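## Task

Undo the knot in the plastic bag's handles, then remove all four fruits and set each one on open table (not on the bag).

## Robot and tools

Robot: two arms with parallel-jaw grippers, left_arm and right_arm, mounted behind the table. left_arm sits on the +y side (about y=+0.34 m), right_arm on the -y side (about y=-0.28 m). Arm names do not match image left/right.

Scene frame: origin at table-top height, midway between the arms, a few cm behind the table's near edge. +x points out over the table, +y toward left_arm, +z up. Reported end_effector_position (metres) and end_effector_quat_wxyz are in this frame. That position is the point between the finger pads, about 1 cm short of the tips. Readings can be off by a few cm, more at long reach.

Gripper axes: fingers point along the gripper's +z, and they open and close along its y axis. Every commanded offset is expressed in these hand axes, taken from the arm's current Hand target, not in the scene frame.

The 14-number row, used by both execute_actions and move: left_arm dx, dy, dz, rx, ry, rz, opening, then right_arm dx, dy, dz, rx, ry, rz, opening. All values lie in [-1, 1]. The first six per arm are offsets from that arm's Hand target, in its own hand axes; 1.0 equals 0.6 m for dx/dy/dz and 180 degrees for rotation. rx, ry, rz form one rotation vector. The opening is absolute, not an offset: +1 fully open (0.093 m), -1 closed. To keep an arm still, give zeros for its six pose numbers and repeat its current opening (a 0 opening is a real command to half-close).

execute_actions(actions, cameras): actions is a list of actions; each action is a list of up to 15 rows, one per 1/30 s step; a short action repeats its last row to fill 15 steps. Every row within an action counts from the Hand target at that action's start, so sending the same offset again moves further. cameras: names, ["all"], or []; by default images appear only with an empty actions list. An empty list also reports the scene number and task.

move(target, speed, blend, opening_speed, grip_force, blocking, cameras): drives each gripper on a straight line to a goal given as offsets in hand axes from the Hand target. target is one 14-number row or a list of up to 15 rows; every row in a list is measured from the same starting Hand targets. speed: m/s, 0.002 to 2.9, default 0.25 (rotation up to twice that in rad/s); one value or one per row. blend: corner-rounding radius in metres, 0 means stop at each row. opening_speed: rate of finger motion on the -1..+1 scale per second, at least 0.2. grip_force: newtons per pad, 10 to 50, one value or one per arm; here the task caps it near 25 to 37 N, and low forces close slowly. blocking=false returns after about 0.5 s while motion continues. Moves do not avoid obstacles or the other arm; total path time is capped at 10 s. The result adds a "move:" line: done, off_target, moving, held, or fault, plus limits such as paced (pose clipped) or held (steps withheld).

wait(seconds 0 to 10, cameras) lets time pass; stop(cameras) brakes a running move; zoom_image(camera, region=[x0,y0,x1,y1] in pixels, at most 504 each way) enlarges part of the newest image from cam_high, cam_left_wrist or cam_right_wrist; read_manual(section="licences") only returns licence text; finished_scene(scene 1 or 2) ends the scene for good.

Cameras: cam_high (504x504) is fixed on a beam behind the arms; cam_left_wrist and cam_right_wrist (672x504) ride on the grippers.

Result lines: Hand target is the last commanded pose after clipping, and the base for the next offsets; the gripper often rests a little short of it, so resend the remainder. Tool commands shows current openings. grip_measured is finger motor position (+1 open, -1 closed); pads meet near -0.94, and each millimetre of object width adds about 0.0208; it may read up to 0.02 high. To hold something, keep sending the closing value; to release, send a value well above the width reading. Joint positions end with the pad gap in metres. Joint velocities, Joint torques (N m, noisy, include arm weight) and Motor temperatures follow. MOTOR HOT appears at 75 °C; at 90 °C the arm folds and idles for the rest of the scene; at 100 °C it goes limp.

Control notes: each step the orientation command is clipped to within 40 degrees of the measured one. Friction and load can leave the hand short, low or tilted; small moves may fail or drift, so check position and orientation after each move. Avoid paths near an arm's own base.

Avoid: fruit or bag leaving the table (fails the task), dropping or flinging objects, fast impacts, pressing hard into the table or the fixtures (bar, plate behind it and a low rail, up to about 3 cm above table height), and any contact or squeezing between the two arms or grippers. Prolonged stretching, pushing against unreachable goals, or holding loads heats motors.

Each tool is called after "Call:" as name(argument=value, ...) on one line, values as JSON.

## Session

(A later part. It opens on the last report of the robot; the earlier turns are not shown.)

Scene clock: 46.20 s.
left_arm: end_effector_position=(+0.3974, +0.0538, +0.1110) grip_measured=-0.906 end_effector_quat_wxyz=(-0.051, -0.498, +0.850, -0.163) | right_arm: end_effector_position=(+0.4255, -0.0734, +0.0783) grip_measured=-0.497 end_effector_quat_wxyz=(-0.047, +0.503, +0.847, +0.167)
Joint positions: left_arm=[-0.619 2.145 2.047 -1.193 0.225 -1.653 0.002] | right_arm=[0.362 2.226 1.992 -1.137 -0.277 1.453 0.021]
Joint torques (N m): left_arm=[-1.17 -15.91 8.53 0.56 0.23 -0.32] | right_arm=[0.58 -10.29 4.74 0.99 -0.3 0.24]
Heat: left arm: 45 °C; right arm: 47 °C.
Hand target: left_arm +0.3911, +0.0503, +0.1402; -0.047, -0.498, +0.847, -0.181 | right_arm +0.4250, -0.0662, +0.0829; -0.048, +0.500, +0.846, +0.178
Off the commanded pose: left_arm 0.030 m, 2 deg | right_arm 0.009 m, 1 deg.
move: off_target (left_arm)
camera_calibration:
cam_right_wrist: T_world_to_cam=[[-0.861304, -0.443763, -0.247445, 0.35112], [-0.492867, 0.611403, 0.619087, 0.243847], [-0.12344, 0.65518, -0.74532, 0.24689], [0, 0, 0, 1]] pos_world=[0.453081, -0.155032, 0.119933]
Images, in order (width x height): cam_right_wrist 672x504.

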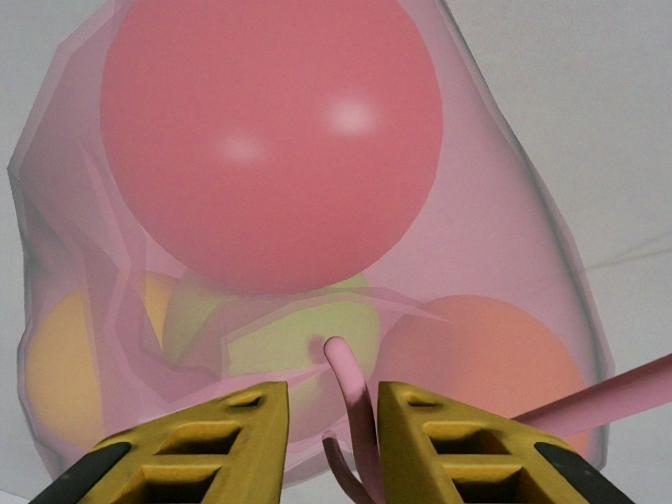

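Call:
move(target=[[0,0,0,0,0,0,-1,-0.006,-0.004,0.012,0,0,0,-0.55],[0,0,0,0,0,0,-1,-0.006,-0.004,0.012,0,0,0,-1]], speed=0.06, opening_speed=0.4, cameras=["cam_right_wrist"])

Call:
zoom_image(camera="cam_right_wrist", region=[200, 220, 480, 500])

Scene clock: 50.00 s.
left_arm: end_effector_position=(+0.3974, +0.0538, +0.1109) grip_measured=-0.906 end_effector_quat_wxyz=(-0.051, -0.499, +0.850, -0.163) | right_arm: end_effector_position=(+0.4253, -0.0734, +0.0701) grip_measured=-0.920 end_effector_quat_wxyz=(-0.047, +0.503, +0.847, +0.166)
Joint positions: left_arm=[-0.619 2.145 2.047 -1.193 0.225 -1.653 0.002] | right_arm=[0.362 2.226 1.96 -1.106 -0.277 1.453 0.001]
Joint torques (N m): left_arm=[-1.17 -16.02 8.55 0.55 0.24 -0.32] | right_arm=[0.09 -10.41 4.68 0.98 -0.31 0.21]
Heat: left arm: 46 °C; right arm: 47 °C.
Hand target: left_arm +0.3911, +0.0504, +0.1401; -0.047, -0.498, +0.847, -0.181 | right_arm +0.4254, -0.0677, +0.0746; -0.048, +0.500, +0.846, +0.178
Off the commanded pose: left_arm 0.030 m, 2 deg | right_arm 0.007 m, 1 deg.
move: off_target (left_arm)
camera_calibration:
cam_right_wrist: T_world_to_cam=[[-0.861409, -0.443863, -0.246901, 0.348915], [-0.492583, 0.611542, 0.619175, 0.248646], [-0.123839, 0.654983, -0.745427, 0.240992], [0, 0, 0, 1]] pos_world=[0.452881, -0.155032, 0.111834]
Images, in order (width x height): cam_right_wrist 672x504.

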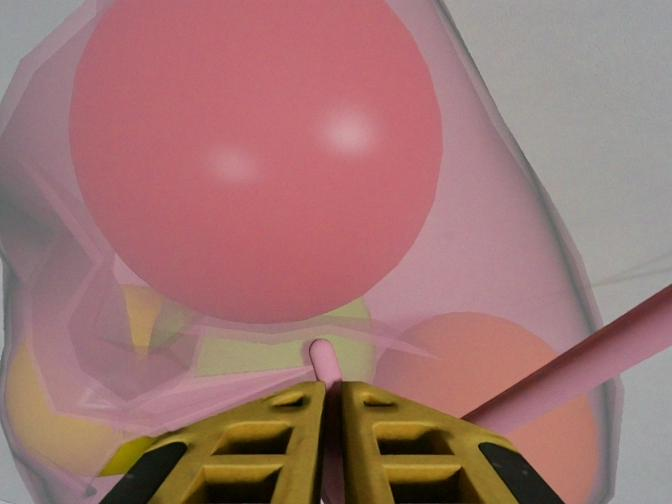

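Scaled by 1.800 from the camera's 672x504 image, which has a finer 960x720 frame.

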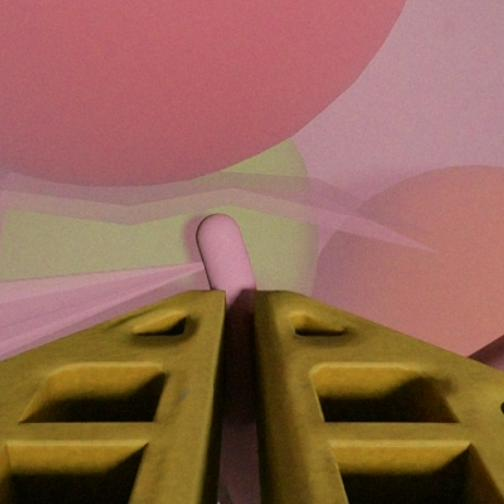

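Call:
move(target=[[0,0,0,0,0,0,-0.4,0,0,0,0,0,0,-1],[0,0,-0.12,0,0,0,-0.4,0,0,0,0,0,0,-1],[0,0,-0.12,0,0,0,-0.4,-0.112,0,-0.132,0,0,0,-1]], speed=0.08, cameras=["all"])

Call:
zoom_image(camera="cam_high", region=[120, 170, 300, 350])

Scene clock: 54.87 s.
left_arm: end_effector_position=(+0.3901, +0.0748, +0.1930) grip_measured=-0.402 end_effector_quat_wxyz=(-0.043, -0.509, +0.842, -0.173) | right_arm: end_effector_position=(+0.4518, -0.1547, +0.1311) grip_measured=-0.920 end_effector_quat_wxyz=(-0.037, +0.506, +0.844, +0.176)
Joint positions: left_arm=[-0.592 2.142 2.377 -1.503 0.225 -1.653 0.026] | right_arm=[0.173 2.274 2.284 -1.407 -0.308 1.272 0.001]
Joint torques (N m): left_arm=[-0.13 -12.15 7.95 0.57 0.34 0.18] | right_arm=[-0.16 -8.24 6.87 0.45 -0.4 0.02]
Motor temperatures (°C): left_arm=[25 47 45 31 24 25 29] | right_arm=[25 47 37 34 26 24 26]
Heat: left arm: 47 °C; right arm: 47 °C.
Hand target: left_arm +0.3839, +0.0758, +0.2071; -0.047, -0.498, +0.847, -0.181 | right_arm +0.4510, -0.1511, +0.1310; -0.048, +0.500, +0.846, +0.178
Off the commanded pose: left_arm 0.015 m, 2 deg | right_arm 0.004 m, 2 deg.
move: off_target (left_arm)
camera_calibration:
cam_left_wrist: T_world_to_cam=[[0.873688, -0.42567, 0.235531, -0.351662], [-0.469464, -0.610764, 0.63763, 0.140034], [-0.127566, -0.667662, -0.733453, 0.323409], [0, 0, 0, 1]] pos_world=[0.41424, 0.151764, 0.230743]
cam_right_wrist: T_world_to_cam=[[-0.860254, -0.431285, -0.271949, 0.355374], [-0.500794, 0.614556, 0.60953, 0.279055], [-0.0957529, 0.660541, -0.744659, 0.33107], [0, 0, 0, 1]] pos_world=[0.477161, -0.236913, 0.173085]

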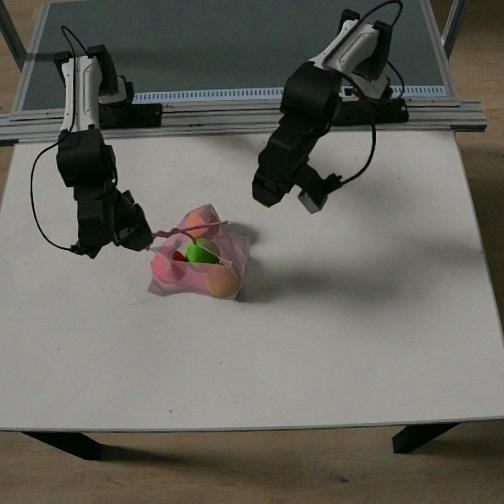

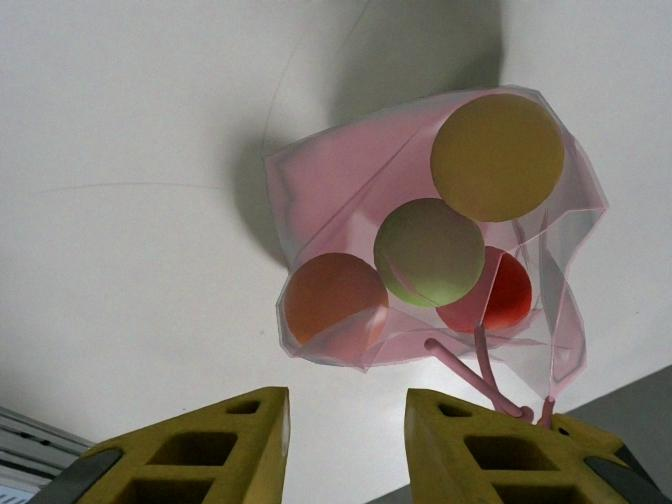

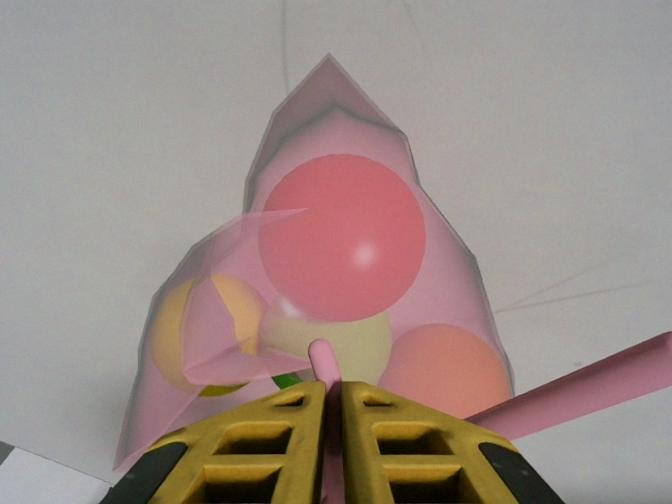

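Scaled by 2.800 from the camera's 504x504 image, which has a finer 720x720 frame.

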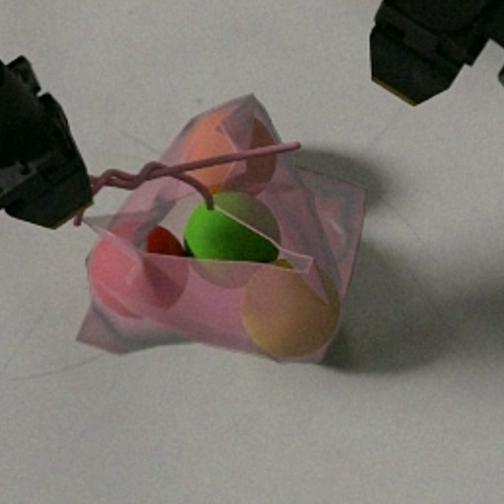

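Call:
move(target=[0,0,0,0,0,0,-0.4,-0.11,0.02,-0.07,0,0,0,-1], speed=0.1, cameras=["cam_right_wrist","cam_high"])

Call:
zoom_image(camera="cam_high", region=[80, 170, 260, 350])

Scene clock: 56.47 s.
left_arm: end_effector_position=(+0.3901, +0.0748, +0.1930) grip_measured=-0.402 end_effector_quat_wxyz=(-0.043, -0.509, +0.842, -0.173) | right_arm: end_effector_position=(+0.4905, -0.2193, +0.1570) grip_measured=-0.921 end_effector_quat_wxyz=(+0.008, +0.512, +0.834, +0.208)
Joint positions: left_arm=[-0.592 2.142 2.377 -1.503 0.225 -1.653 0.026] | right_arm=[0.026 2.415 2.626 -1.538 -0.334 1.16 0.001]
Joint torques (N m): left_arm=[-0.03 -12.16 7.9 0.58 0.34 0.13] | right_arm=[-0.05 -8.68 6.64 0.65 -0.42 -0.01]
Heat: left arm: 47 °C; right arm: 47 °C.
Hand target: left_arm +0.3839, +0.0758, +0.2071; -0.047, -0.498, +0.847, -0.181 | right_arm +0.4900, -0.2152, +0.1560; -0.048, +0.500, +0.846, +0.178
Off the commanded pose: left_arm 0.015 m, 2 deg | right_arm 0.004 m, 7 deg.
joint sent to its limit (right arm) — joint 4 (wrist pitch), lower limit. The joint targets are off in position and orientation.
move: off_target (left_arm, right_arm)
camera_calibration:
cam_right_wrist: T_world_to_cam=[[-0.84259, -0.394753, -0.366349, 0.382058], [-0.538507, 0.626695, 0.563262, 0.350817], [0.00723971, 0.671881, -0.740624, 0.348001], [0, 0, 0, 1]] pos_world=[0.508316, -0.302852, 0.200103]
Images, in order (width x height): cam_high 504x504, cam_right_wrist 672x504.

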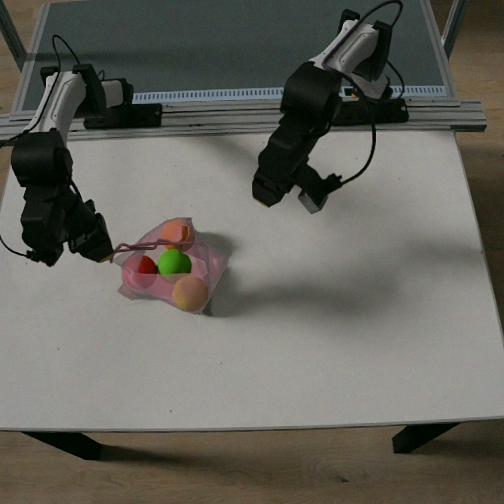

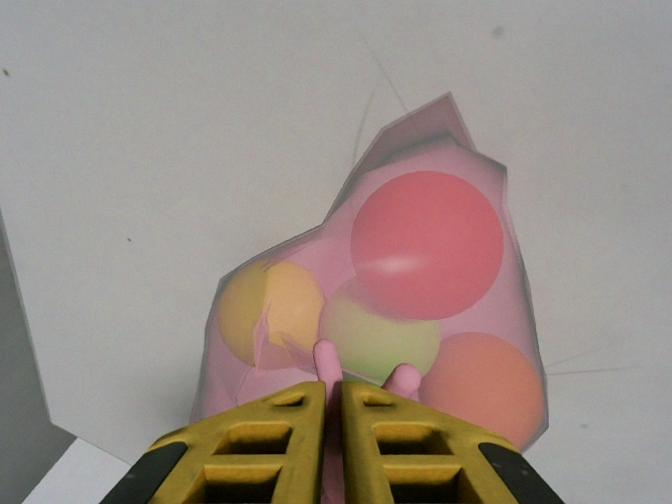

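Scaled by 2.800 from the camera's 504x504 image, which has a finer 720x720 frame.

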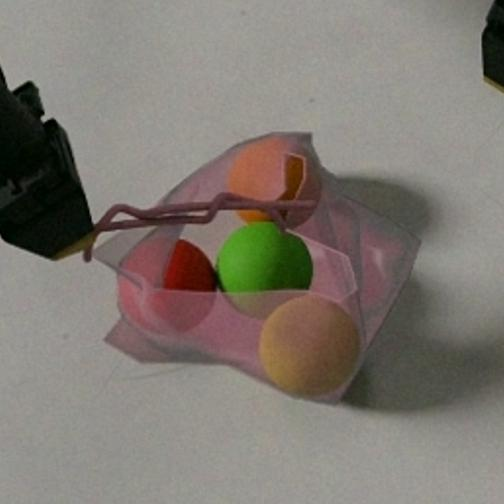

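Call:
move(target=[0,0,0,0,0,0,-0.4,-0.113,-0.116,-0.063,0,0,0,-1], speed=0.2, cameras=["cam_high"])

Call:
zoom_image(camera="cam_high", region=[40, 170, 220, 350])

Scene clock: 58.37 s.
left_arm: end_effector_position=(+0.3901, +0.0748, +0.1930) grip_measured=-0.402 end_effector_quat_wxyz=(-0.043, -0.509, +0.842, -0.173) | right_arm: end_effector_position=(+0.4669, -0.3230, +0.1320) grip_measured=-0.921 end_effector_quat_wxyz=(-0.010, +0.519, +0.833, +0.189)
Joint positions: left_arm=[-0.592 2.142 2.377 -1.503 0.225 -1.653 0.026] | right_arm=[-0.198 2.366 2.451 -1.542 -0.355 0.929 0.001]
Joint torques (N m): left_arm=[-0.16 -12.15 7.95 0.55 0.35 0.17] | right_arm=[0.65 -14.2 4.11 0.42 -0.41 0.01]
Heat: left arm: 47 °C; right arm: 47 °C.
Hand target: left_arm +0.3839, +0.0758, +0.2071; -0.047, -0.498, +0.847, -0.181 | right_arm +0.4598, -0.3150, +0.1560; -0.048, +0.500, +0.846, +0.178
Off the commanded pose: left_arm 0.015 m, 2 deg | right_arm 0.026 m, 5 deg.
joint sent to its limit (right arm) — joint 4 (wrist pitch), lower limit. The joint targets are off in position and orientation.
move: off_target (left_arm, right_arm)
Images, in order (width x height): cam_high 504x504.

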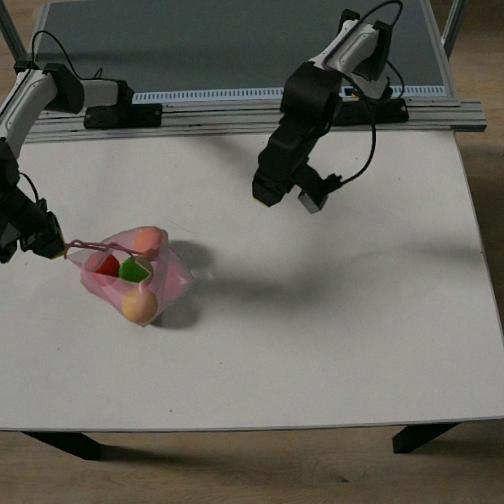

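Scaled by 2.800 from the camera's 504x504 image, which has a finer 720x720 frame.

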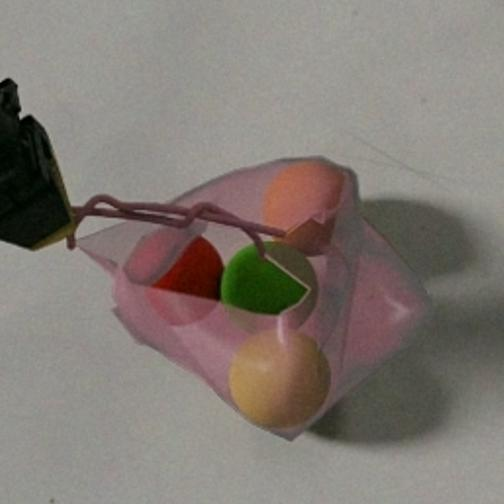

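Call:
move(target=[[-0.276,0.145,-0.117,0,0,0,-0.4,0.2,0.08,0.04,0,0,0,-1],[-0.276,0.145,-0.117,0,0,0,-0.4,0.44,0.175,0.15,0,0,0,-1]], speed=0.15, cameras=["cam_high","cam_right_wrist"])

Call:
zoom_image(camera="cam_high", region=[60, 170, 240, 350])

Scene clock: 62.77 s.
left_arm: end_effector_position=(+0.3951, +0.2773, +0.1890) grip_measured=-0.402 end_effector_quat_wxyz=(-0.050, -0.508, +0.843, -0.169) | right_arm: end_effector_position=(+0.4273, -0.0176, +0.1689) grip_measured=-0.921 end_effector_quat_wxyz=(-0.042, +0.494, +0.844, +0.203)
Joint positions: left_arm=[-0.073 1.93 2.049 -1.554 0.346 -1.123 0.026] | right_arm=[0.462 2.429 2.695 -1.542 -0.288 1.556 0.001]
Joint torques (N m): left_arm=[-0.46 -13.18 5.85 0.29 0.43 0.17] | right_arm=[-0.08 -8.79 6.52 0.83 0.04 0.22]
Heat: left arm: 48 °C; right arm: 48 °C.
Hand target: left_arm +0.3845, +0.2756, +0.2066; -0.047, -0.498, +0.847, -0.181 | right_arm +0.4284, -0.0189, +0.1673; -0.048, +0.500, +0.846, +0.178
Off the commanded pose: left_arm 0.021 m, 2 deg | right_arm 0.002 m, 3 deg.
joint sent to its limit (left arm) — joint 4 (wrist pitch), lower limit. The joint targets are off in position, not in orientation.
joint sent to its limit (right arm) — joint 4 (wrist pitch), lower limit. The joint targets are off in position, not in orientation.
move: off_target (left_arm, right_arm)
camera_calibration:
cam_right_wrist: T_world_to_cam=[[-0.845076, -0.432786, -0.313915, 0.404349], [-0.52649, 0.571476, 0.629462, 0.166393], [-0.0930275, 0.697217, -0.710799, 0.259957], [0, 0, 0, 1]] pos_world=[0.453493, -0.101339, 0.20697]
Images, in order (width x height): cam_high 504x504, cam_right_wrist 672x504.

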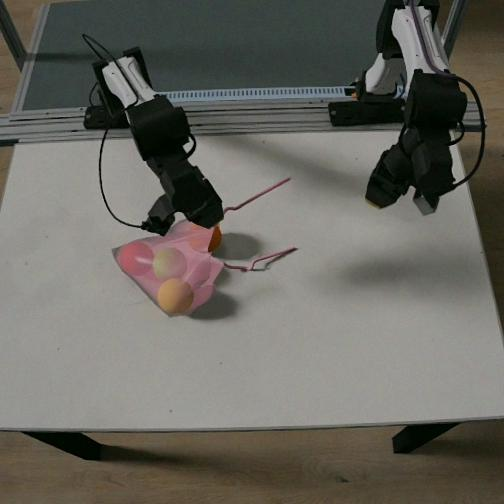

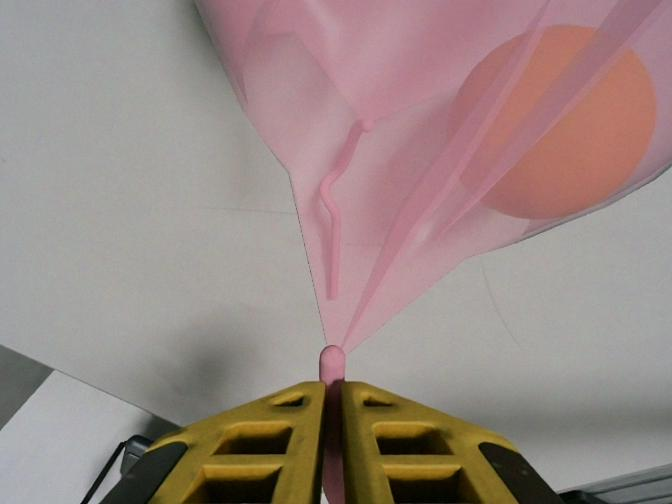

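Scaled by 2.800 from the camera's 504x504 image, which has a finer 720x720 frame.

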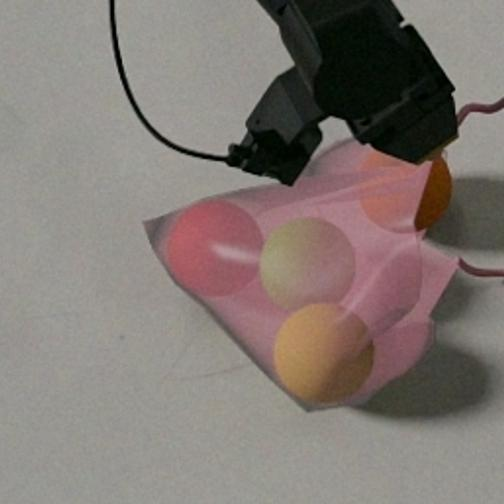

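Call:
move(target=[[0,0,0,0,0,0,-0.4,0,0,0.08,0,0,0,-1],[0,0,0,0,0,0,-0.4,0,0,0.08,0,0,0,-0.5],[0,0,0,0,0,0,-0.4,0,0,-0.1,0,0,0,-0.5],[0,0,0,0,0,0,-0.4,-0.242,-0.25,-0.207,0.001,-0.193,-0.355,-0.2]], speed=0.25, cameras=["cam_high","cam_right_wrist"])

Call:
zoom_image(camera="cam_high", region=[90, 160, 300, 370])

Scene clock: 70.77 s.
left_arm: end_effector_position=(+0.3951, +0.2773, +0.1890) grip_measured=-0.402 end_effector_quat_wxyz=(-0.050, -0.508, +0.843, -0.169) | right_arm: end_effector_position=(+0.3582, -0.2470, +0.1952) grip_measured=-0.203 end_effector_quat_wxyz=(+0.269, +0.016, +0.963, +0.026)
Joint positions: left_arm=[-0.073 1.93 2.049 -1.554 0.346 -1.123 0.026] | right_arm=[0.118 1.477 1.408 -0.958 0.022 0.136 0.035]
Joint torques (N m): left_arm=[-0.53 -13.19 5.9 0.29 0.44 0.18] | right_arm=[-0.57 -7.31 5.03 1.89 -0.01 0.01]
Heat: left arm: 47 °C; right arm: 48 °C.
Hand target: left_arm +0.3845, +0.2756, +0.2066; -0.047, -0.498, +0.847, -0.181 | right_arm +0.3588, -0.2481, +0.2073; +0.293, +0.012, +0.956, +0.026
Off the commanded pose: left_arm 0.021 m, 2 deg | right_arm 0.012 m, 3 deg.
joint sent to its limit (left arm) — joint 4 (wrist pitch), lower limit. The joint targets are off in position, not in orientation.
move: off_target (left_arm, right_arm); target 4's new opening was sent with right_arm's hand 0.012 m and 3 deg from that target
camera_calibration:
cam_right_wrist: T_world_to_cam=[[-0.00344204, -0.99802, -0.0627957, -0.23511], [-0.994122, 0.0102106, -0.107787, 0.417276], [0.108215, 0.0620556, -0.992189, 0.258232], [0, 0, 0, 1]] pos_world=[0.386069, -0.25493, 0.286428]
Images, in order (width x height): cam_high 504x504, cam_right_wrist 672x504.

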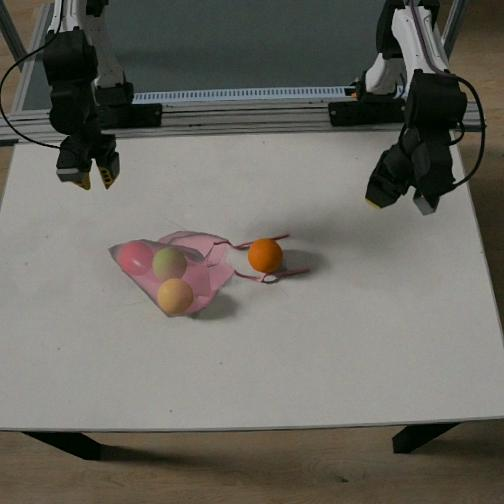

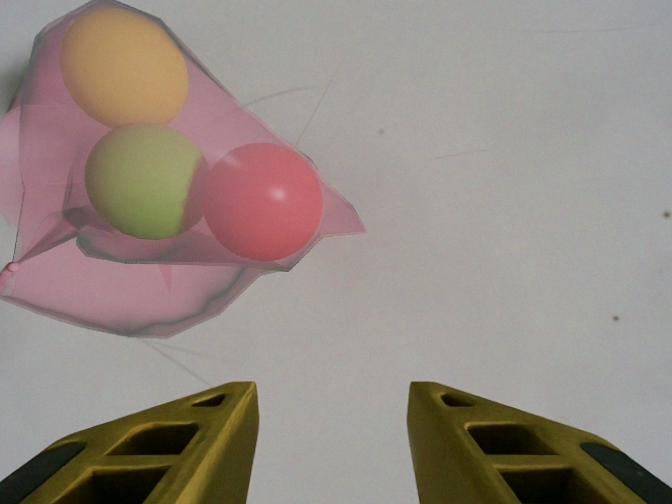

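Scaled by 2.400 from the camera's 504x504 image, which has a finer 720x720 frame.

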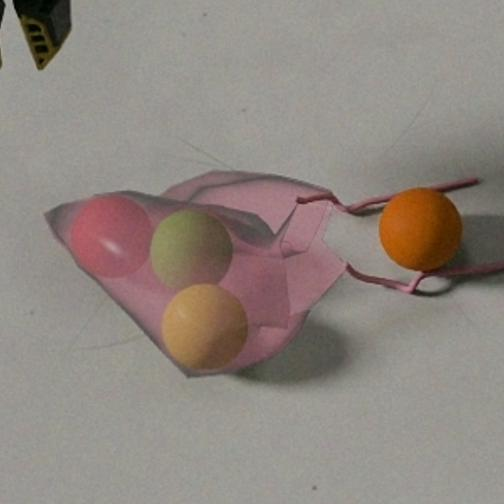

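Call:
move(target=[0,0,0,0,0,0,-0.4,0.018,0,0.24,-0.001,0.192,0.355,0.2], speed=0.2, cameras=["cam_right_wrist"])

Scene clock: 74.93 s.
left_arm: end_effector_position=(+0.3951, +0.2773, +0.1890) grip_measured=-0.402 end_effector_quat_wxyz=(-0.050, -0.508, +0.843, -0.169) | right_arm: end_effector_position=(+0.4287, -0.2456, +0.0800) grip_measured=+0.197 end_effector_quat_wxyz=(-0.035, +0.496, +0.850, +0.171)
Joint positions: left_arm=[-0.073 1.93 2.049 -1.554 0.346 -1.123 0.026] | right_arm=[-0.031 2.133 1.859 -1.198 -0.328 1.034 0.055]
Joint torques (N m): left_arm=[-0.46 -13.15 5.86 0.31 0.41 0.18] | right_arm=[-0.38 -7.51 7.17 0.32 -0.47 0.25]
Heat: left arm: 47 °C; right arm: 47 °C.
Hand target: left_arm +0.3845, +0.2756, +0.2066; -0.047, -0.498, +0.847, -0.181 | right_arm +0.4306, -0.2417, +0.0822; -0.047, +0.500, +0.846, +0.178
Off the commanded pose: left_arm 0.021 m, 2 deg | right_arm 0.005 m, 2 deg.
joint sent to its limit (left arm) — joint 4 (wrist pitch), lower limit. The joint targets are off in position, not in orientation.
move: off_target (left_arm)
camera_calibration:
cam_right_wrist: T_world_to_cam=[[-0.849924, -0.453812, -0.267738, 0.272231], [-0.515237, 0.609466, 0.602563, 0.359971], [-0.110273, 0.650081, -0.751821, 0.355031], [0, 0, 0, 1]] pos_world=[0.455996, -0.326648, 0.122901]
Images, in order (width x height): cam_right_wrist 672x504.

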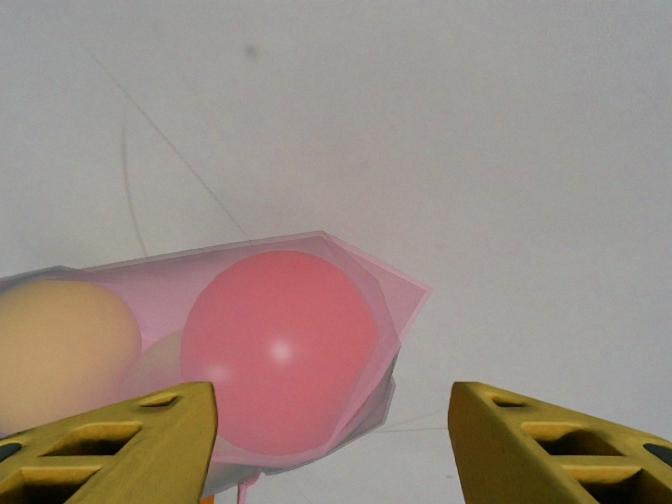

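Call:
move(target=[0,0,0,0,0,0,-0.4,0.015,-0.012,-0.05,0.063,-0.059,-0.53,0], speed=0.3, cameras=["cam_right_wrist"])

Scene clock: 79.00 s.
left_arm: end_effector_position=(+0.3951, +0.2773, +0.1890) grip_measured=-0.402 end_effector_quat_wxyz=(-0.050, -0.508, +0.843, -0.169) | right_arm: end_effector_position=(+0.4155, -0.2480, +0.0919) grip_measured=+0.003 end_effector_quat_wxyz=(+0.100, -0.270, +0.956, +0.055)
Joint positions: left_arm=[-0.073 1.93 2.049 -1.554 0.346 -1.123 0.026] | right_arm=[0.032 2.014 1.748 -1.14 -0.148 -0.516 0.045]
Joint torques (N m): left_arm=[-0.62 -13.07 5.91 0.29 0.43 0.18] | right_arm=[0.61 -12.26 4.68 0.95 0.04 0.02]
Heat: left arm: 47 °C; right arm: 48 °C.
Hand target: left_arm +0.3845, +0.2756, +0.2066; -0.047, -0.498, +0.847, -0.181 | right_arm +0.4170, -0.2478, +0.1106; +0.126, -0.281, +0.951, +0.038
Off the commanded pose: left_arm 0.021 m, 2 deg | right_arm 0.019 m, 4 deg.
joint sent to its limit (left arm) — joint 4 (wrist pitch), lower limit. The joint targets are off in position, not in orientation.
move: off_target (left_arm, right_arm)
camera_calibration:
cam_right_wrist: T_world_to_cam=[[0.538086, -0.840873, -0.0582793, -0.428806], [-0.81662, -0.537196, 0.211074, 0.224288], [-0.208794, -0.0659839, -0.975731, 0.248021], [0, 0, 0, 1]] pos_world=[0.465678, -0.223719, 0.16967]
Images, in order (width x height): cam_right_wrist 672x504.

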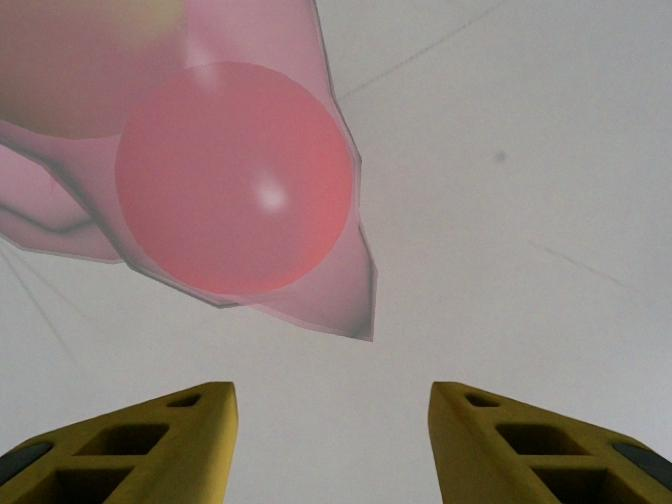

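Call:
move(target=[0,0,0,0,0,0,-0.4,0.015,0.0,0.115,0,0,0,0], speed=0.1, cameras=["cam_right_wrist"])

Scene clock: 80.67 s.
left_arm: end_effector_position=(+0.3951, +0.2773, +0.1890) grip_measured=-0.402 end_effector_quat_wxyz=(-0.050, -0.508, +0.843, -0.169) | right_arm: end_effector_position=(+0.4222, -0.2445, +0.0467) grip_measured=+0.003 end_effector_quat_wxyz=(+0.127, -0.275, +0.952, +0.047)
Joint positions: left_arm=[-0.073 1.93 2.049 -1.554 0.346 -1.123 0.026] | right_arm=[0.04 2.013 1.555 -0.892 -0.146 -0.516 0.045]
Joint torques (N m): left_arm=[-0.49 -13.08 5.81 0.3 0.44 0.2] | right_arm=[0.91 -7.28 4.7 1.13 0.06 0.11]
Heat: left arm: 47 °C; right arm: 48 °C.
Hand target: left_arm +0.3845, +0.2756, +0.2066; -0.047, -0.498, +0.847, -0.181 | right_arm +0.4248, -0.2427, +0.0417; +0.126, -0.281, +0.951, +0.038
Off the commanded pose: left_arm 0.021 m, 2 deg | right_arm 0.006 m, 1 deg.
joint sent to its limit (left arm) — joint 4 (wrist pitch), lower limit. The joint targets are off in position, not in orientation.
move: off_target (left_arm)
camera_calibration:
cam_right_wrist: T_world_to_cam=[[0.54641, -0.837067, -0.0274739, -0.436226], [-0.823279, -0.542855, 0.165891, 0.244716], [-0.153776, -0.0680259, -0.985761, 0.182222], [0, 0, 0, 1]] pos_world=[0.467849, -0.219909, 0.127047]
Images, in order (width x height): cam_right_wrist 672x504.

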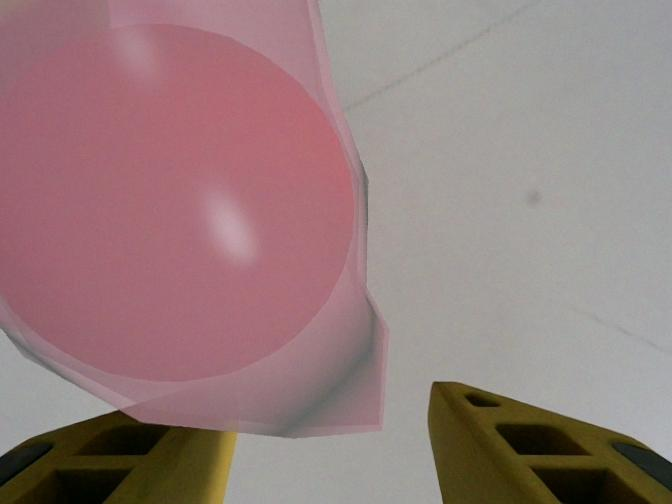

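Call:
move(target=[[0,0,0,0,0,0,-0.4,0.01,0.008,-0.06,0,0,0,1],[0,0,0,0,0,0,-0.4,-0.008,0.012,0.02,0,0,0,1],[0,0,0,0,0,0,-0.4,-0.008,0.012,0.02,0,0,0,-1]], speed=0.1, opening_speed=0.8, cameras=["cam_right_wrist"])

Scene clock: 86.30 s.
left_arm: end_effector_position=(+0.3951, +0.2773, +0.1890) grip_measured=-0.402 end_effector_quat_wxyz=(-0.050, -0.508, +0.843, -0.169) | right_arm: end_effector_position=(+0.4248, -0.2332, +0.0366) grip_measured=-0.975 end_effector_quat_wxyz=(+0.128, -0.283, +0.950, +0.046)
Joint positions: left_arm=[-0.073 1.93 2.049 -1.554 0.346 -1.123 0.026] | right_arm=[0.068 2.031 1.54 -0.853 -0.14 -0.504 0]
Joint torques (N m): left_arm=[-0.53 -13.07 5.9 0.33 0.44 0.19] | right_arm=[0.55 -7.28 5.08 1.09 -0.01 0.25]
Heat: left arm: 47 °C; right arm: 48 °C.
Hand target: left_arm +0.3845, +0.2756, +0.2066; -0.047, -0.498, +0.847, -0.181 | right_arm +0.4273, -0.2324, +0.0313; +0.126, -0.281, +0.951, +0.038
Off the commanded pose: left_arm 0.021 m, 2 deg | right_arm 0.006 m, 1 deg.
joint sent to its limit (left arm) — joint 4 (wrist pitch), lower limit. The joint targets are off in position, not in orientation.
move: off_target (left_arm)
camera_calibration:
cam_right_wrist: T_world_to_cam=[[0.559011, -0.828836, -0.023172, -0.432032], [-0.815717, -0.554745, 0.1639, 0.2488], [-0.148701, -0.07272, -0.986205, 0.170193], [0, 0, 0, 1]] pos_world=[0.469769, -0.207687, 0.117056]
Images, in order (width x height): cam_right_wrist 672x504.

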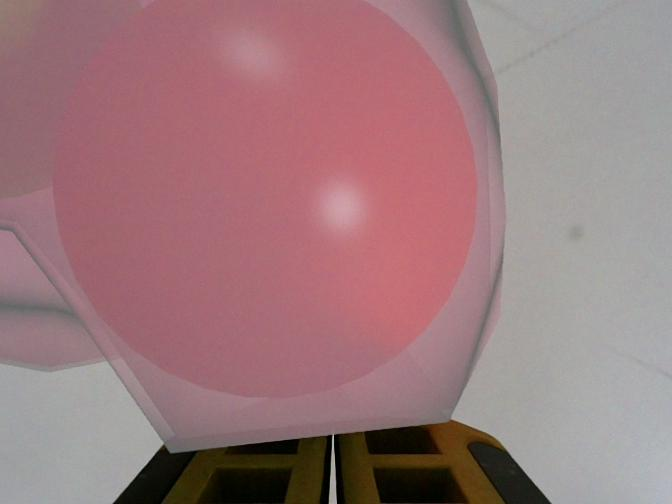

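Call:
move(target=[[0,0,0,0,0,0,-0.4,0.015,0,-0.03,0,0,0,-1],[0,0,0,0,0,0,-0.4,0.025,0,-0.11,0,0,0,1],[0,0,0,0,0,0,-0.4,-0.025,0,-0.11,0,0,0,1],[0,0,0,0,0,0,-0.4,-0.03,0,0.01,0,0,0,1],[0,0,0,0,0,0,-0.4,-0.03,0,0.01,0,0,0,-1]], speed=0.12, cameras=["cam_right_wrist","cam_high"])

Scene clock: 92.47 s.
left_arm: end_effector_position=(+0.3951, +0.2773, +0.1890) grip_measured=-0.402 end_effector_quat_wxyz=(-0.050, -0.508, +0.843, -0.169) | right_arm: end_effector_position=(+0.4411, -0.2233, +0.0361) grip_measured=-0.962 end_effector_quat_wxyz=(+0.129, -0.283, +0.949, +0.046)
Joint positions: left_arm=[-0.073 1.93 2.049 -1.554 0.346 -1.123 0.026] | right_arm=[0.089 2.094 1.632 -0.877 -0.135 -0.483 0]
Joint torques (N m): left_arm=[-0.53 -13.08 5.91 0.31 0.44 0.19] | right_arm=[0.54 -7.83 4.97 1.12 0.08 0.25]
Heat: left arm: 47 °C; right arm: 47 °C.
Hand target: left_arm +0.3845, +0.2756, +0.2066; -0.047, -0.498, +0.847, -0.181 | right_arm +0.4433, -0.2221, +0.0302; +0.126, -0.281, +0.951, +0.038
Off the commanded pose: left_arm 0.021 m, 2 deg | right_arm 0.006 m, 1 deg.
joint sent to its limit (left arm) — joint 4 (wrist pitch), lower limit. The joint targets are off in position, not in orientation.
move: off_target (left_arm); target 2's new opening was sent with right_arm's hand 0.022 m and 3 deg from that target
camera_calibration:
cam_right_wrist: T_world_to_cam=[[0.558858, -0.828966, -0.0221972, -0.433037], [-0.816149, -0.554565, 0.162353, 0.267924], [-0.146895, -0.0726158, -0.986483, 0.172196], [0, 0, 0, 1]] pos_world=[0.485967, -0.197887, 0.116758]
Images, in order (width x height): cam_high 504x504, cam_right_wrist 672x504.

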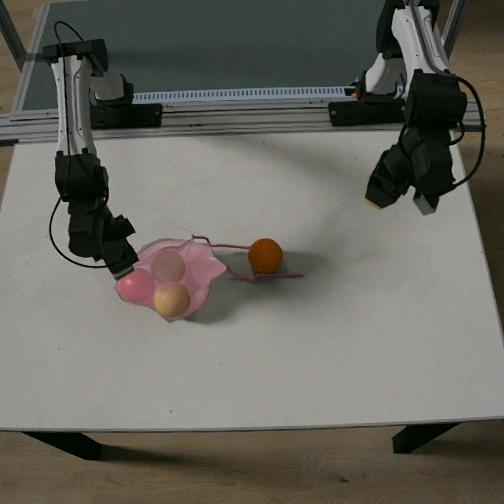

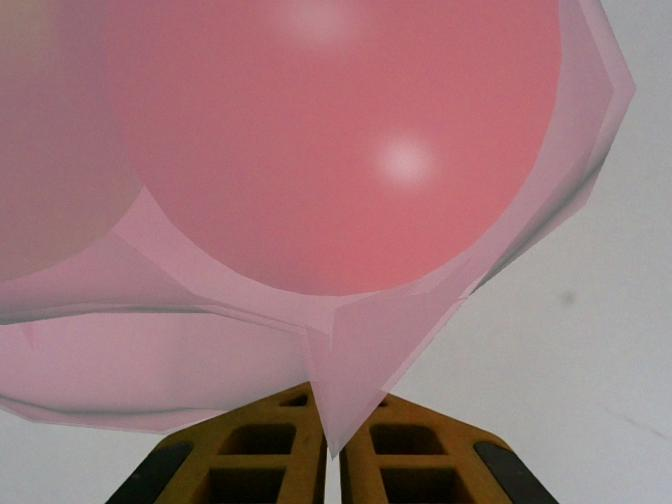

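Call:
move(target=[0,0,0,0,0,0,-0.4,0.03,0,-0.16,0,0,0,-1], speed=0.1, cameras=["cam_right_wrist","cam_high"])

Call:
zoom_image(camera="cam_high", region=[90, 160, 300, 370])

Scene clock: 94.40 s.
left_arm: end_effector_position=(+0.3951, +0.2773, +0.1890) grip_measured=-0.402 end_effector_quat_wxyz=(-0.050, -0.508, +0.843, -0.169) | right_arm: end_effector_position=(+0.4074, -0.2432, +0.0937) grip_measured=-0.962 end_effector_quat_wxyz=(+0.106, -0.275, +0.954, +0.048)
Joint positions: left_arm=[-0.073 1.93 2.049 -1.554 0.346 -1.123 0.026] | right_arm=[0.049 1.968 1.688 -1.11 -0.135 -0.508 0]
Joint torques (N m): left_arm=[-0.57 -13.14 5.96 0.29 0.43 0.15] | right_arm=[-0.43 -11.44 7.13 0.48 -0.07 0.01]
Heat: left arm: 48 °C; right arm: 48 °C.
Hand target: left_arm +0.3845, +0.2756, +0.2066; -0.047, -0.498, +0.847, -0.181 | right_arm +0.4077, -0.2452, +0.1182; +0.126, -0.281, +0.951, +0.038
Off the commanded pose: left_arm 0.021 m, 2 deg | right_arm 0.025 m, 3 deg.
joint sent to its limit (left arm) — joint 4 (wrist pitch), lower limit. The joint targets are off in position, not in orientation.
move: off_target (left_arm, right_arm)
camera_calibration:
cam_right_wrist: T_world_to_cam=[[0.544735, -0.837592, -0.0412735, -0.423939], [-0.81592, -0.540725, 0.204674, 0.219412], [-0.193751, -0.077817, -0.97796, 0.239592], [0, 0, 0, 1]] pos_world=[0.456378, -0.217802, 0.171906]
Images, in order (width x height): cam_high 504x504, cam_right_wrist 672x504.

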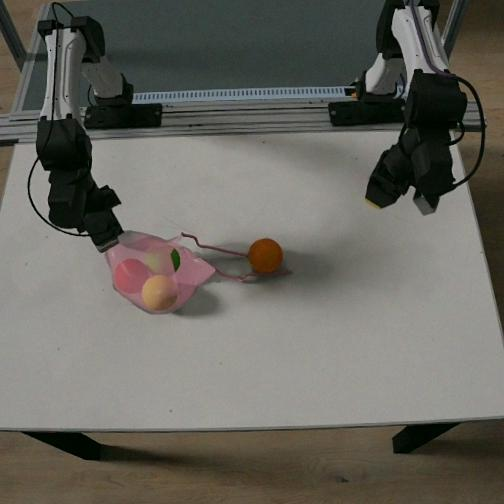

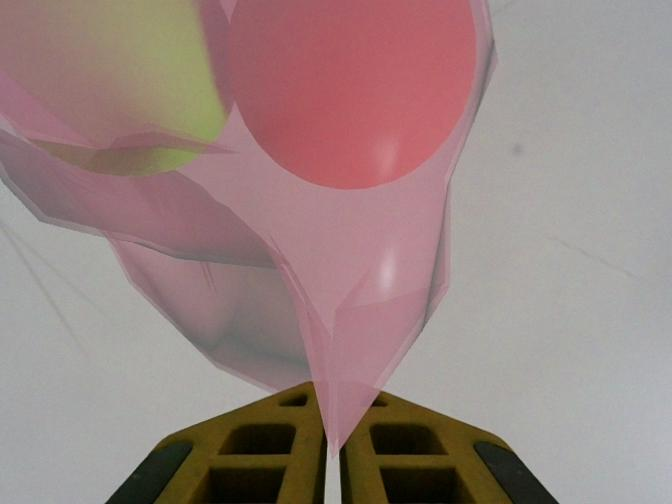

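Scaled by 2.400 from the camera's 504x504 image, which has a finer 720x720 frame.

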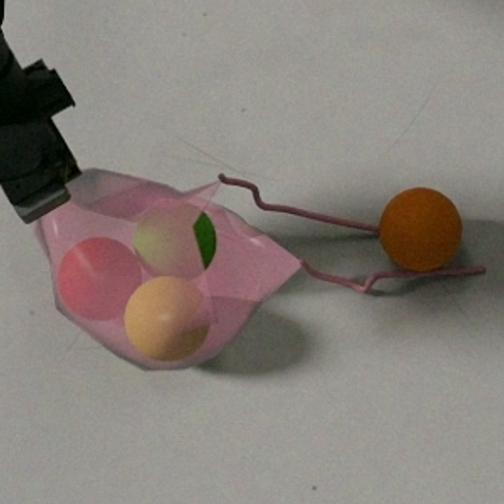

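Call:
move(target=[0,0,0,0,0,0,-0.4,-0.09,0.047,-0.148,0,0,0,-1], speed=0.06, cameras=["cam_high"])

Call:
zoom_image(camera="cam_high", region=[90, 160, 300, 370])

Scene clock: 97.57 s.
left_arm: end_effector_position=(+0.3951, +0.2773, +0.1890) grip_measured=-0.402 end_effector_quat_wxyz=(-0.050, -0.508, +0.843, -0.169) | right_arm: end_effector_position=(+0.4183, -0.2063, +0.2161) grip_measured=-0.962 end_effector_quat_wxyz=(+0.149, -0.281, +0.947, +0.044)
Joint positions: left_arm=[-0.073 1.93 2.049 -1.554 0.346 -1.123 0.026] | right_arm=[0.14 2.06 2.304 -1.534 -0.125 -0.429 0]
Joint torques (N m): left_arm=[-0.55 -13.04 5.86 0.31 0.44 0.2] | right_arm=[0.57 -7.21 6.61 0.77 0.08 0.29]
Heat: left arm: 48 °C; right arm: 48 °C.
Hand target: left_arm +0.3845, +0.2756, +0.2066; -0.047, -0.498, +0.847, -0.181 | right_arm +0.4168, -0.2059, +0.2181; +0.126, -0.281, +0.951, +0.038
Off the commanded pose: left_arm 0.021 m, 2 deg | right_arm 0.003 m, 3 deg.
joint sent to its limit (left arm) — joint 4 (wrist pitch), lower limit. The joint targets are off in position, not in orientation.
joint sent to its limit (right arm) — joint 4 (wrist pitch), lower limit. The joint targets are off in position, not in orientation.
move: off_target (left_arm, right_arm)
Images, in order (width x height): cam_high 504x504.

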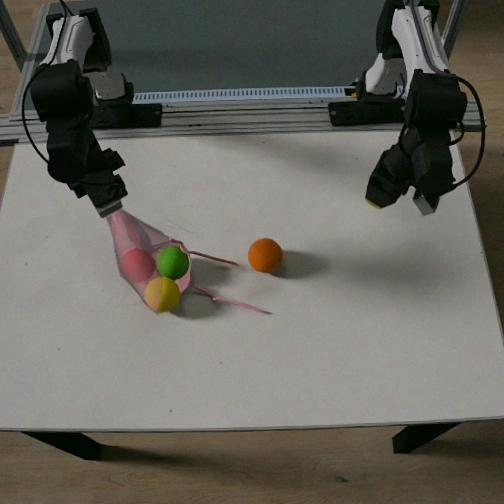

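Scaled by 2.400 from the camera's 504x504 image, which has a finer 720x720 frame.

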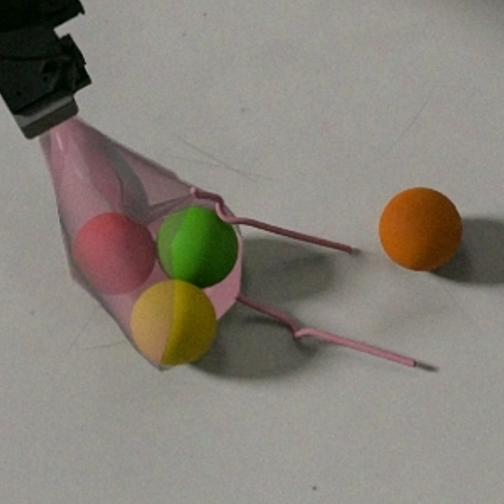

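Call:
move(target=[0,0,0,0,0,0,-0.4,0.041,-0.015,-0.115,0,0,0,-1], speed=0.05, cameras=["cam_high"])

Call:
zoom_image(camera="cam_high", region=[90, 160, 300, 370])

Scene clock: 99.87 s.
left_arm: end_effector_position=(+0.3951, +0.2773, +0.1890) grip_measured=-0.402 end_effector_quat_wxyz=(-0.050, -0.508, +0.843, -0.169) | right_arm: end_effector_position=(+0.3990, -0.2352, +0.2649) grip_measured=-0.962 end_effector_quat_wxyz=(+0.205, -0.266, +0.942, +0.026)
Joint positions: left_arm=[-0.073 1.93 2.049 -1.554 0.346 -1.123 0.026] | right_arm=[0.077 1.921 2.281 -1.539 -0.125 -0.458 0]
Joint torques (N m): left_arm=[-0.54 -13.05 6 0.31 0.42 0.17] | right_arm=[-0.51 -10.09 3.86 1.01 -0.14 0]
Heat: left arm: 48 °C; right arm: 48 °C.
Hand target: left_arm +0.3845, +0.2756, +0.2066; -0.047, -0.498, +0.847, -0.181 | right_arm +0.3866, -0.2362, +0.2782; +0.126, -0.281, +0.951, +0.038
Off the commanded pose: left_arm 0.021 m, 2 deg | right_arm 0.018 m, 9 deg.
joint sent to its limit (left arm) — joint 4 (wrist pitch), lower limit. The joint targets are off in position, not in orientation.
joint sent to its limit (right arm) — joint 4 (wrist pitch), lower limit. The joint targets are off in position and orientation.
move: off_target (left_arm, right_arm)
Images, in order (width x height): cam_high 504x504.

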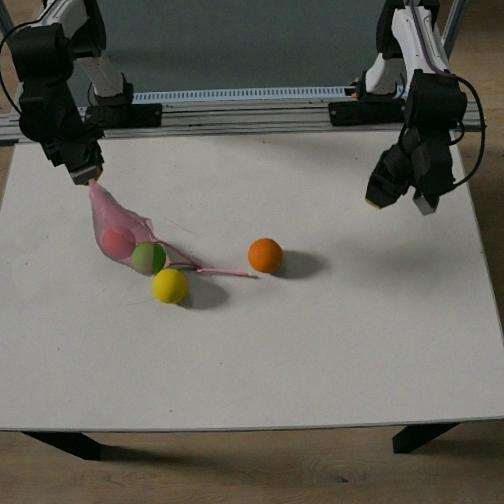

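Scaled by 2.400 from the camera's 504x504 image, which has a finer 720x720 frame.

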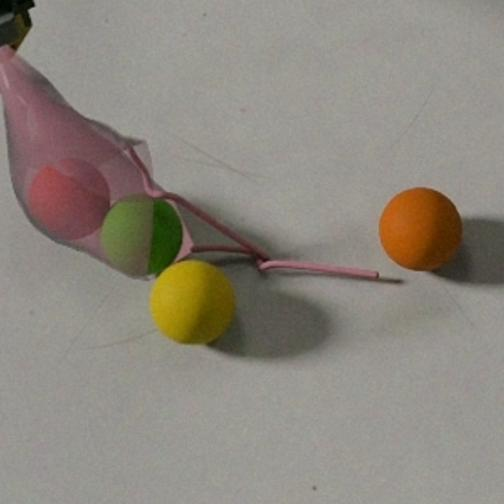

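Call:
move(target=[0,0,0,0,0,0,-0.4,0.035,-0.01,-0.115,0,0,0,-1], speed=0.05, cameras=["cam_high"])

Call:
zoom_image(camera="cam_high", region=[60, 160, 270, 370])

Scene clock: 102.43 s.
left_arm: end_effector_position=(+0.3951, +0.2773, +0.1890) grip_measured=-0.402 end_effector_quat_wxyz=(-0.050, -0.508, +0.843, -0.169) | right_arm: end_effector_position=(+0.3703, -0.2651, +0.3210) grip_measured=-0.962 end_effector_quat_wxyz=(+0.275, -0.253, +0.928, -0.005)
Joint positions: left_arm=[-0.073 1.93 2.049 -1.554 0.346 -1.123 0.026] | right_arm=[0.005 1.767 2.277 -1.542 -0.125 -0.503 0]
Joint torques (N m): left_arm=[-0.4 -13.09 5.91 0.28 0.43 0.18] | right_arm=[-0.42 -8.39 5.37 1.39 -0.35 0.04]
Heat: left arm: 48 °C; right arm: 48 °C.
Hand target: left_arm +0.3845, +0.2756, +0.2066; -0.047, -0.498, +0.847, -0.181 | right_arm +0.3577, -0.2621, +0.3394; +0.126, -0.281, +0.951, +0.038
Off the commanded pose: left_arm 0.021 m, 2 deg | right_arm 0.022 m, 18 deg.
joint sent to its limit (left arm) — joint 4 (wrist pitch), lower limit. The joint targets are off in position, not in orientation.
joint sent to its limit (right arm) — joint 4 (wrist pitch), lower limit. The joint targets are off in position and orientation.
move: off_target (left_arm, right_arm)
Images, in order (width x height): cam_high 504x504.

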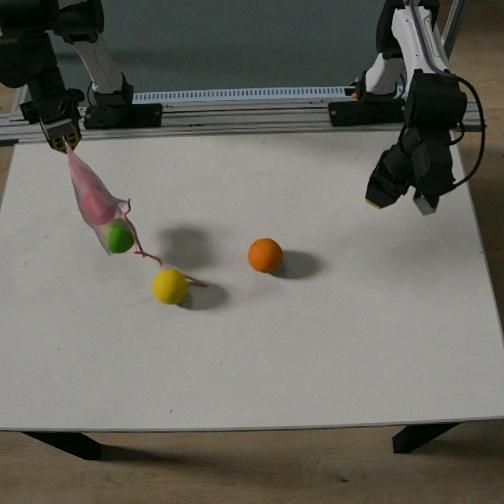

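Scaled by 2.400 from the camera's 504x504 image, which has a finer 720x720 frame.

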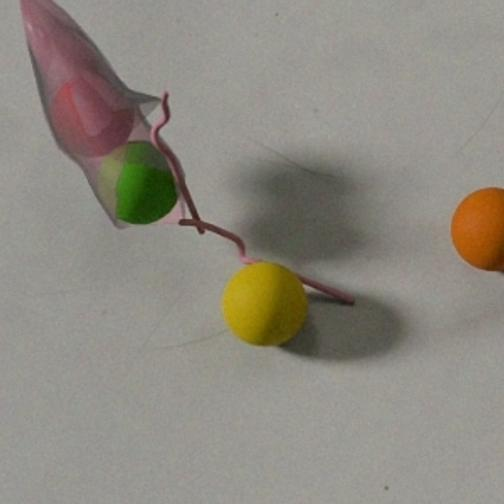

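Call:
move(target=[0,0,0,0,0,0,-0.4,-0.05,0.13,0.14,0,0,0,-1], speed=0.06, cameras=["cam_high","cam_right_wrist"])

Call:
zoom_image(camera="cam_high", region=[60, 160, 270, 370])

Scene clock: 106.23 s.
left_arm: end_effector_position=(+0.3951, +0.2773, +0.1890) grip_measured=-0.402 end_effector_quat_wxyz=(-0.050, -0.508, +0.843, -0.169) | right_arm: end_effector_position=(+0.3601, -0.1691, +0.2726) grip_measured=-0.962 end_effector_quat_wxyz=(+0.197, -0.279, +0.939, +0.044)
Joint positions: left_arm=[-0.073 1.93 2.049 -1.554 0.346 -1.123 0.026] | right_arm=[0.272 1.827 2.19 -1.543 -0.09 -0.297 0]
Joint torques (N m): left_arm=[-0.49 -13.11 5.91 0.28 0.43 0.17] | right_arm=[0.51 -5.26 3.99 1.09 0.05 0.26]
Heat: left arm: 48 °C; right arm: 47 °C.
Hand target: left_arm +0.3845, +0.2756, +0.2066; -0.047, -0.498, +0.847, -0.181 | right_arm +0.3580, -0.1689, +0.2661; +0.126, -0.281, +0.951, +0.038
Off the commanded pose: left_arm 0.021 m, 2 deg | right_arm 0.007 m, 8 deg.
joint sent to its limit (left arm) — joint 4 (wrist pitch), lower limit. The joint targets are off in position, not in orientation.
joint sent to its limit (right arm) — joint 4 (wrist pitch), lower limit. The joint targets are off in position and orientation.
move: off_target (left_arm, right_arm)
camera_calibration:
cam_right_wrist: T_world_to_cam=[[0.551843, -0.833668, 0.0216172, -0.347682], [-0.833829, -0.551139, 0.0312413, 0.236138], [-0.0141309, -0.0352653, -0.999278, 0.359499], [0, 0, 0, 1]] pos_world=[0.393845, -0.147029, 0.359378]
Images, in order (width x height): cam_high 504x504, cam_right_wrist 672x504.

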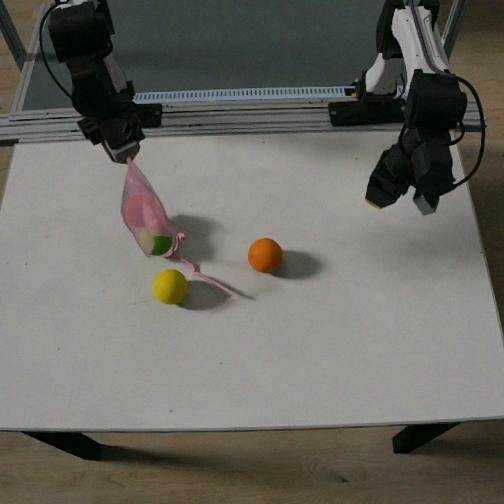

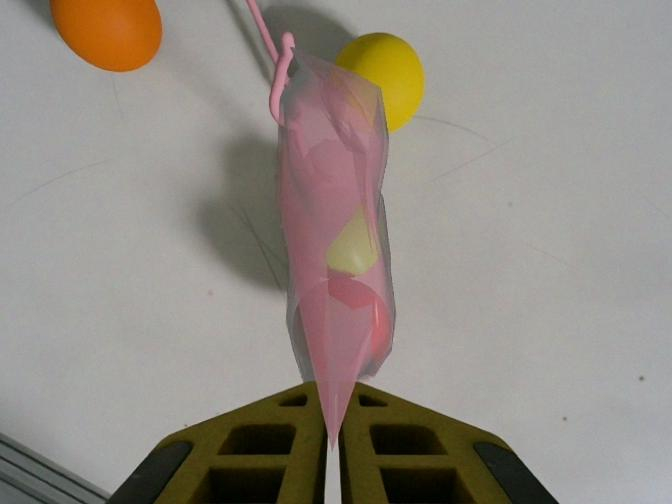

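Scaled by 2.400 from the camera's 504x504 image, which has a finer 720x720 frame.

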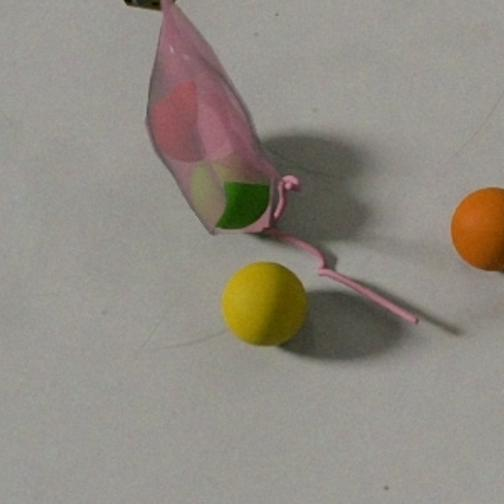

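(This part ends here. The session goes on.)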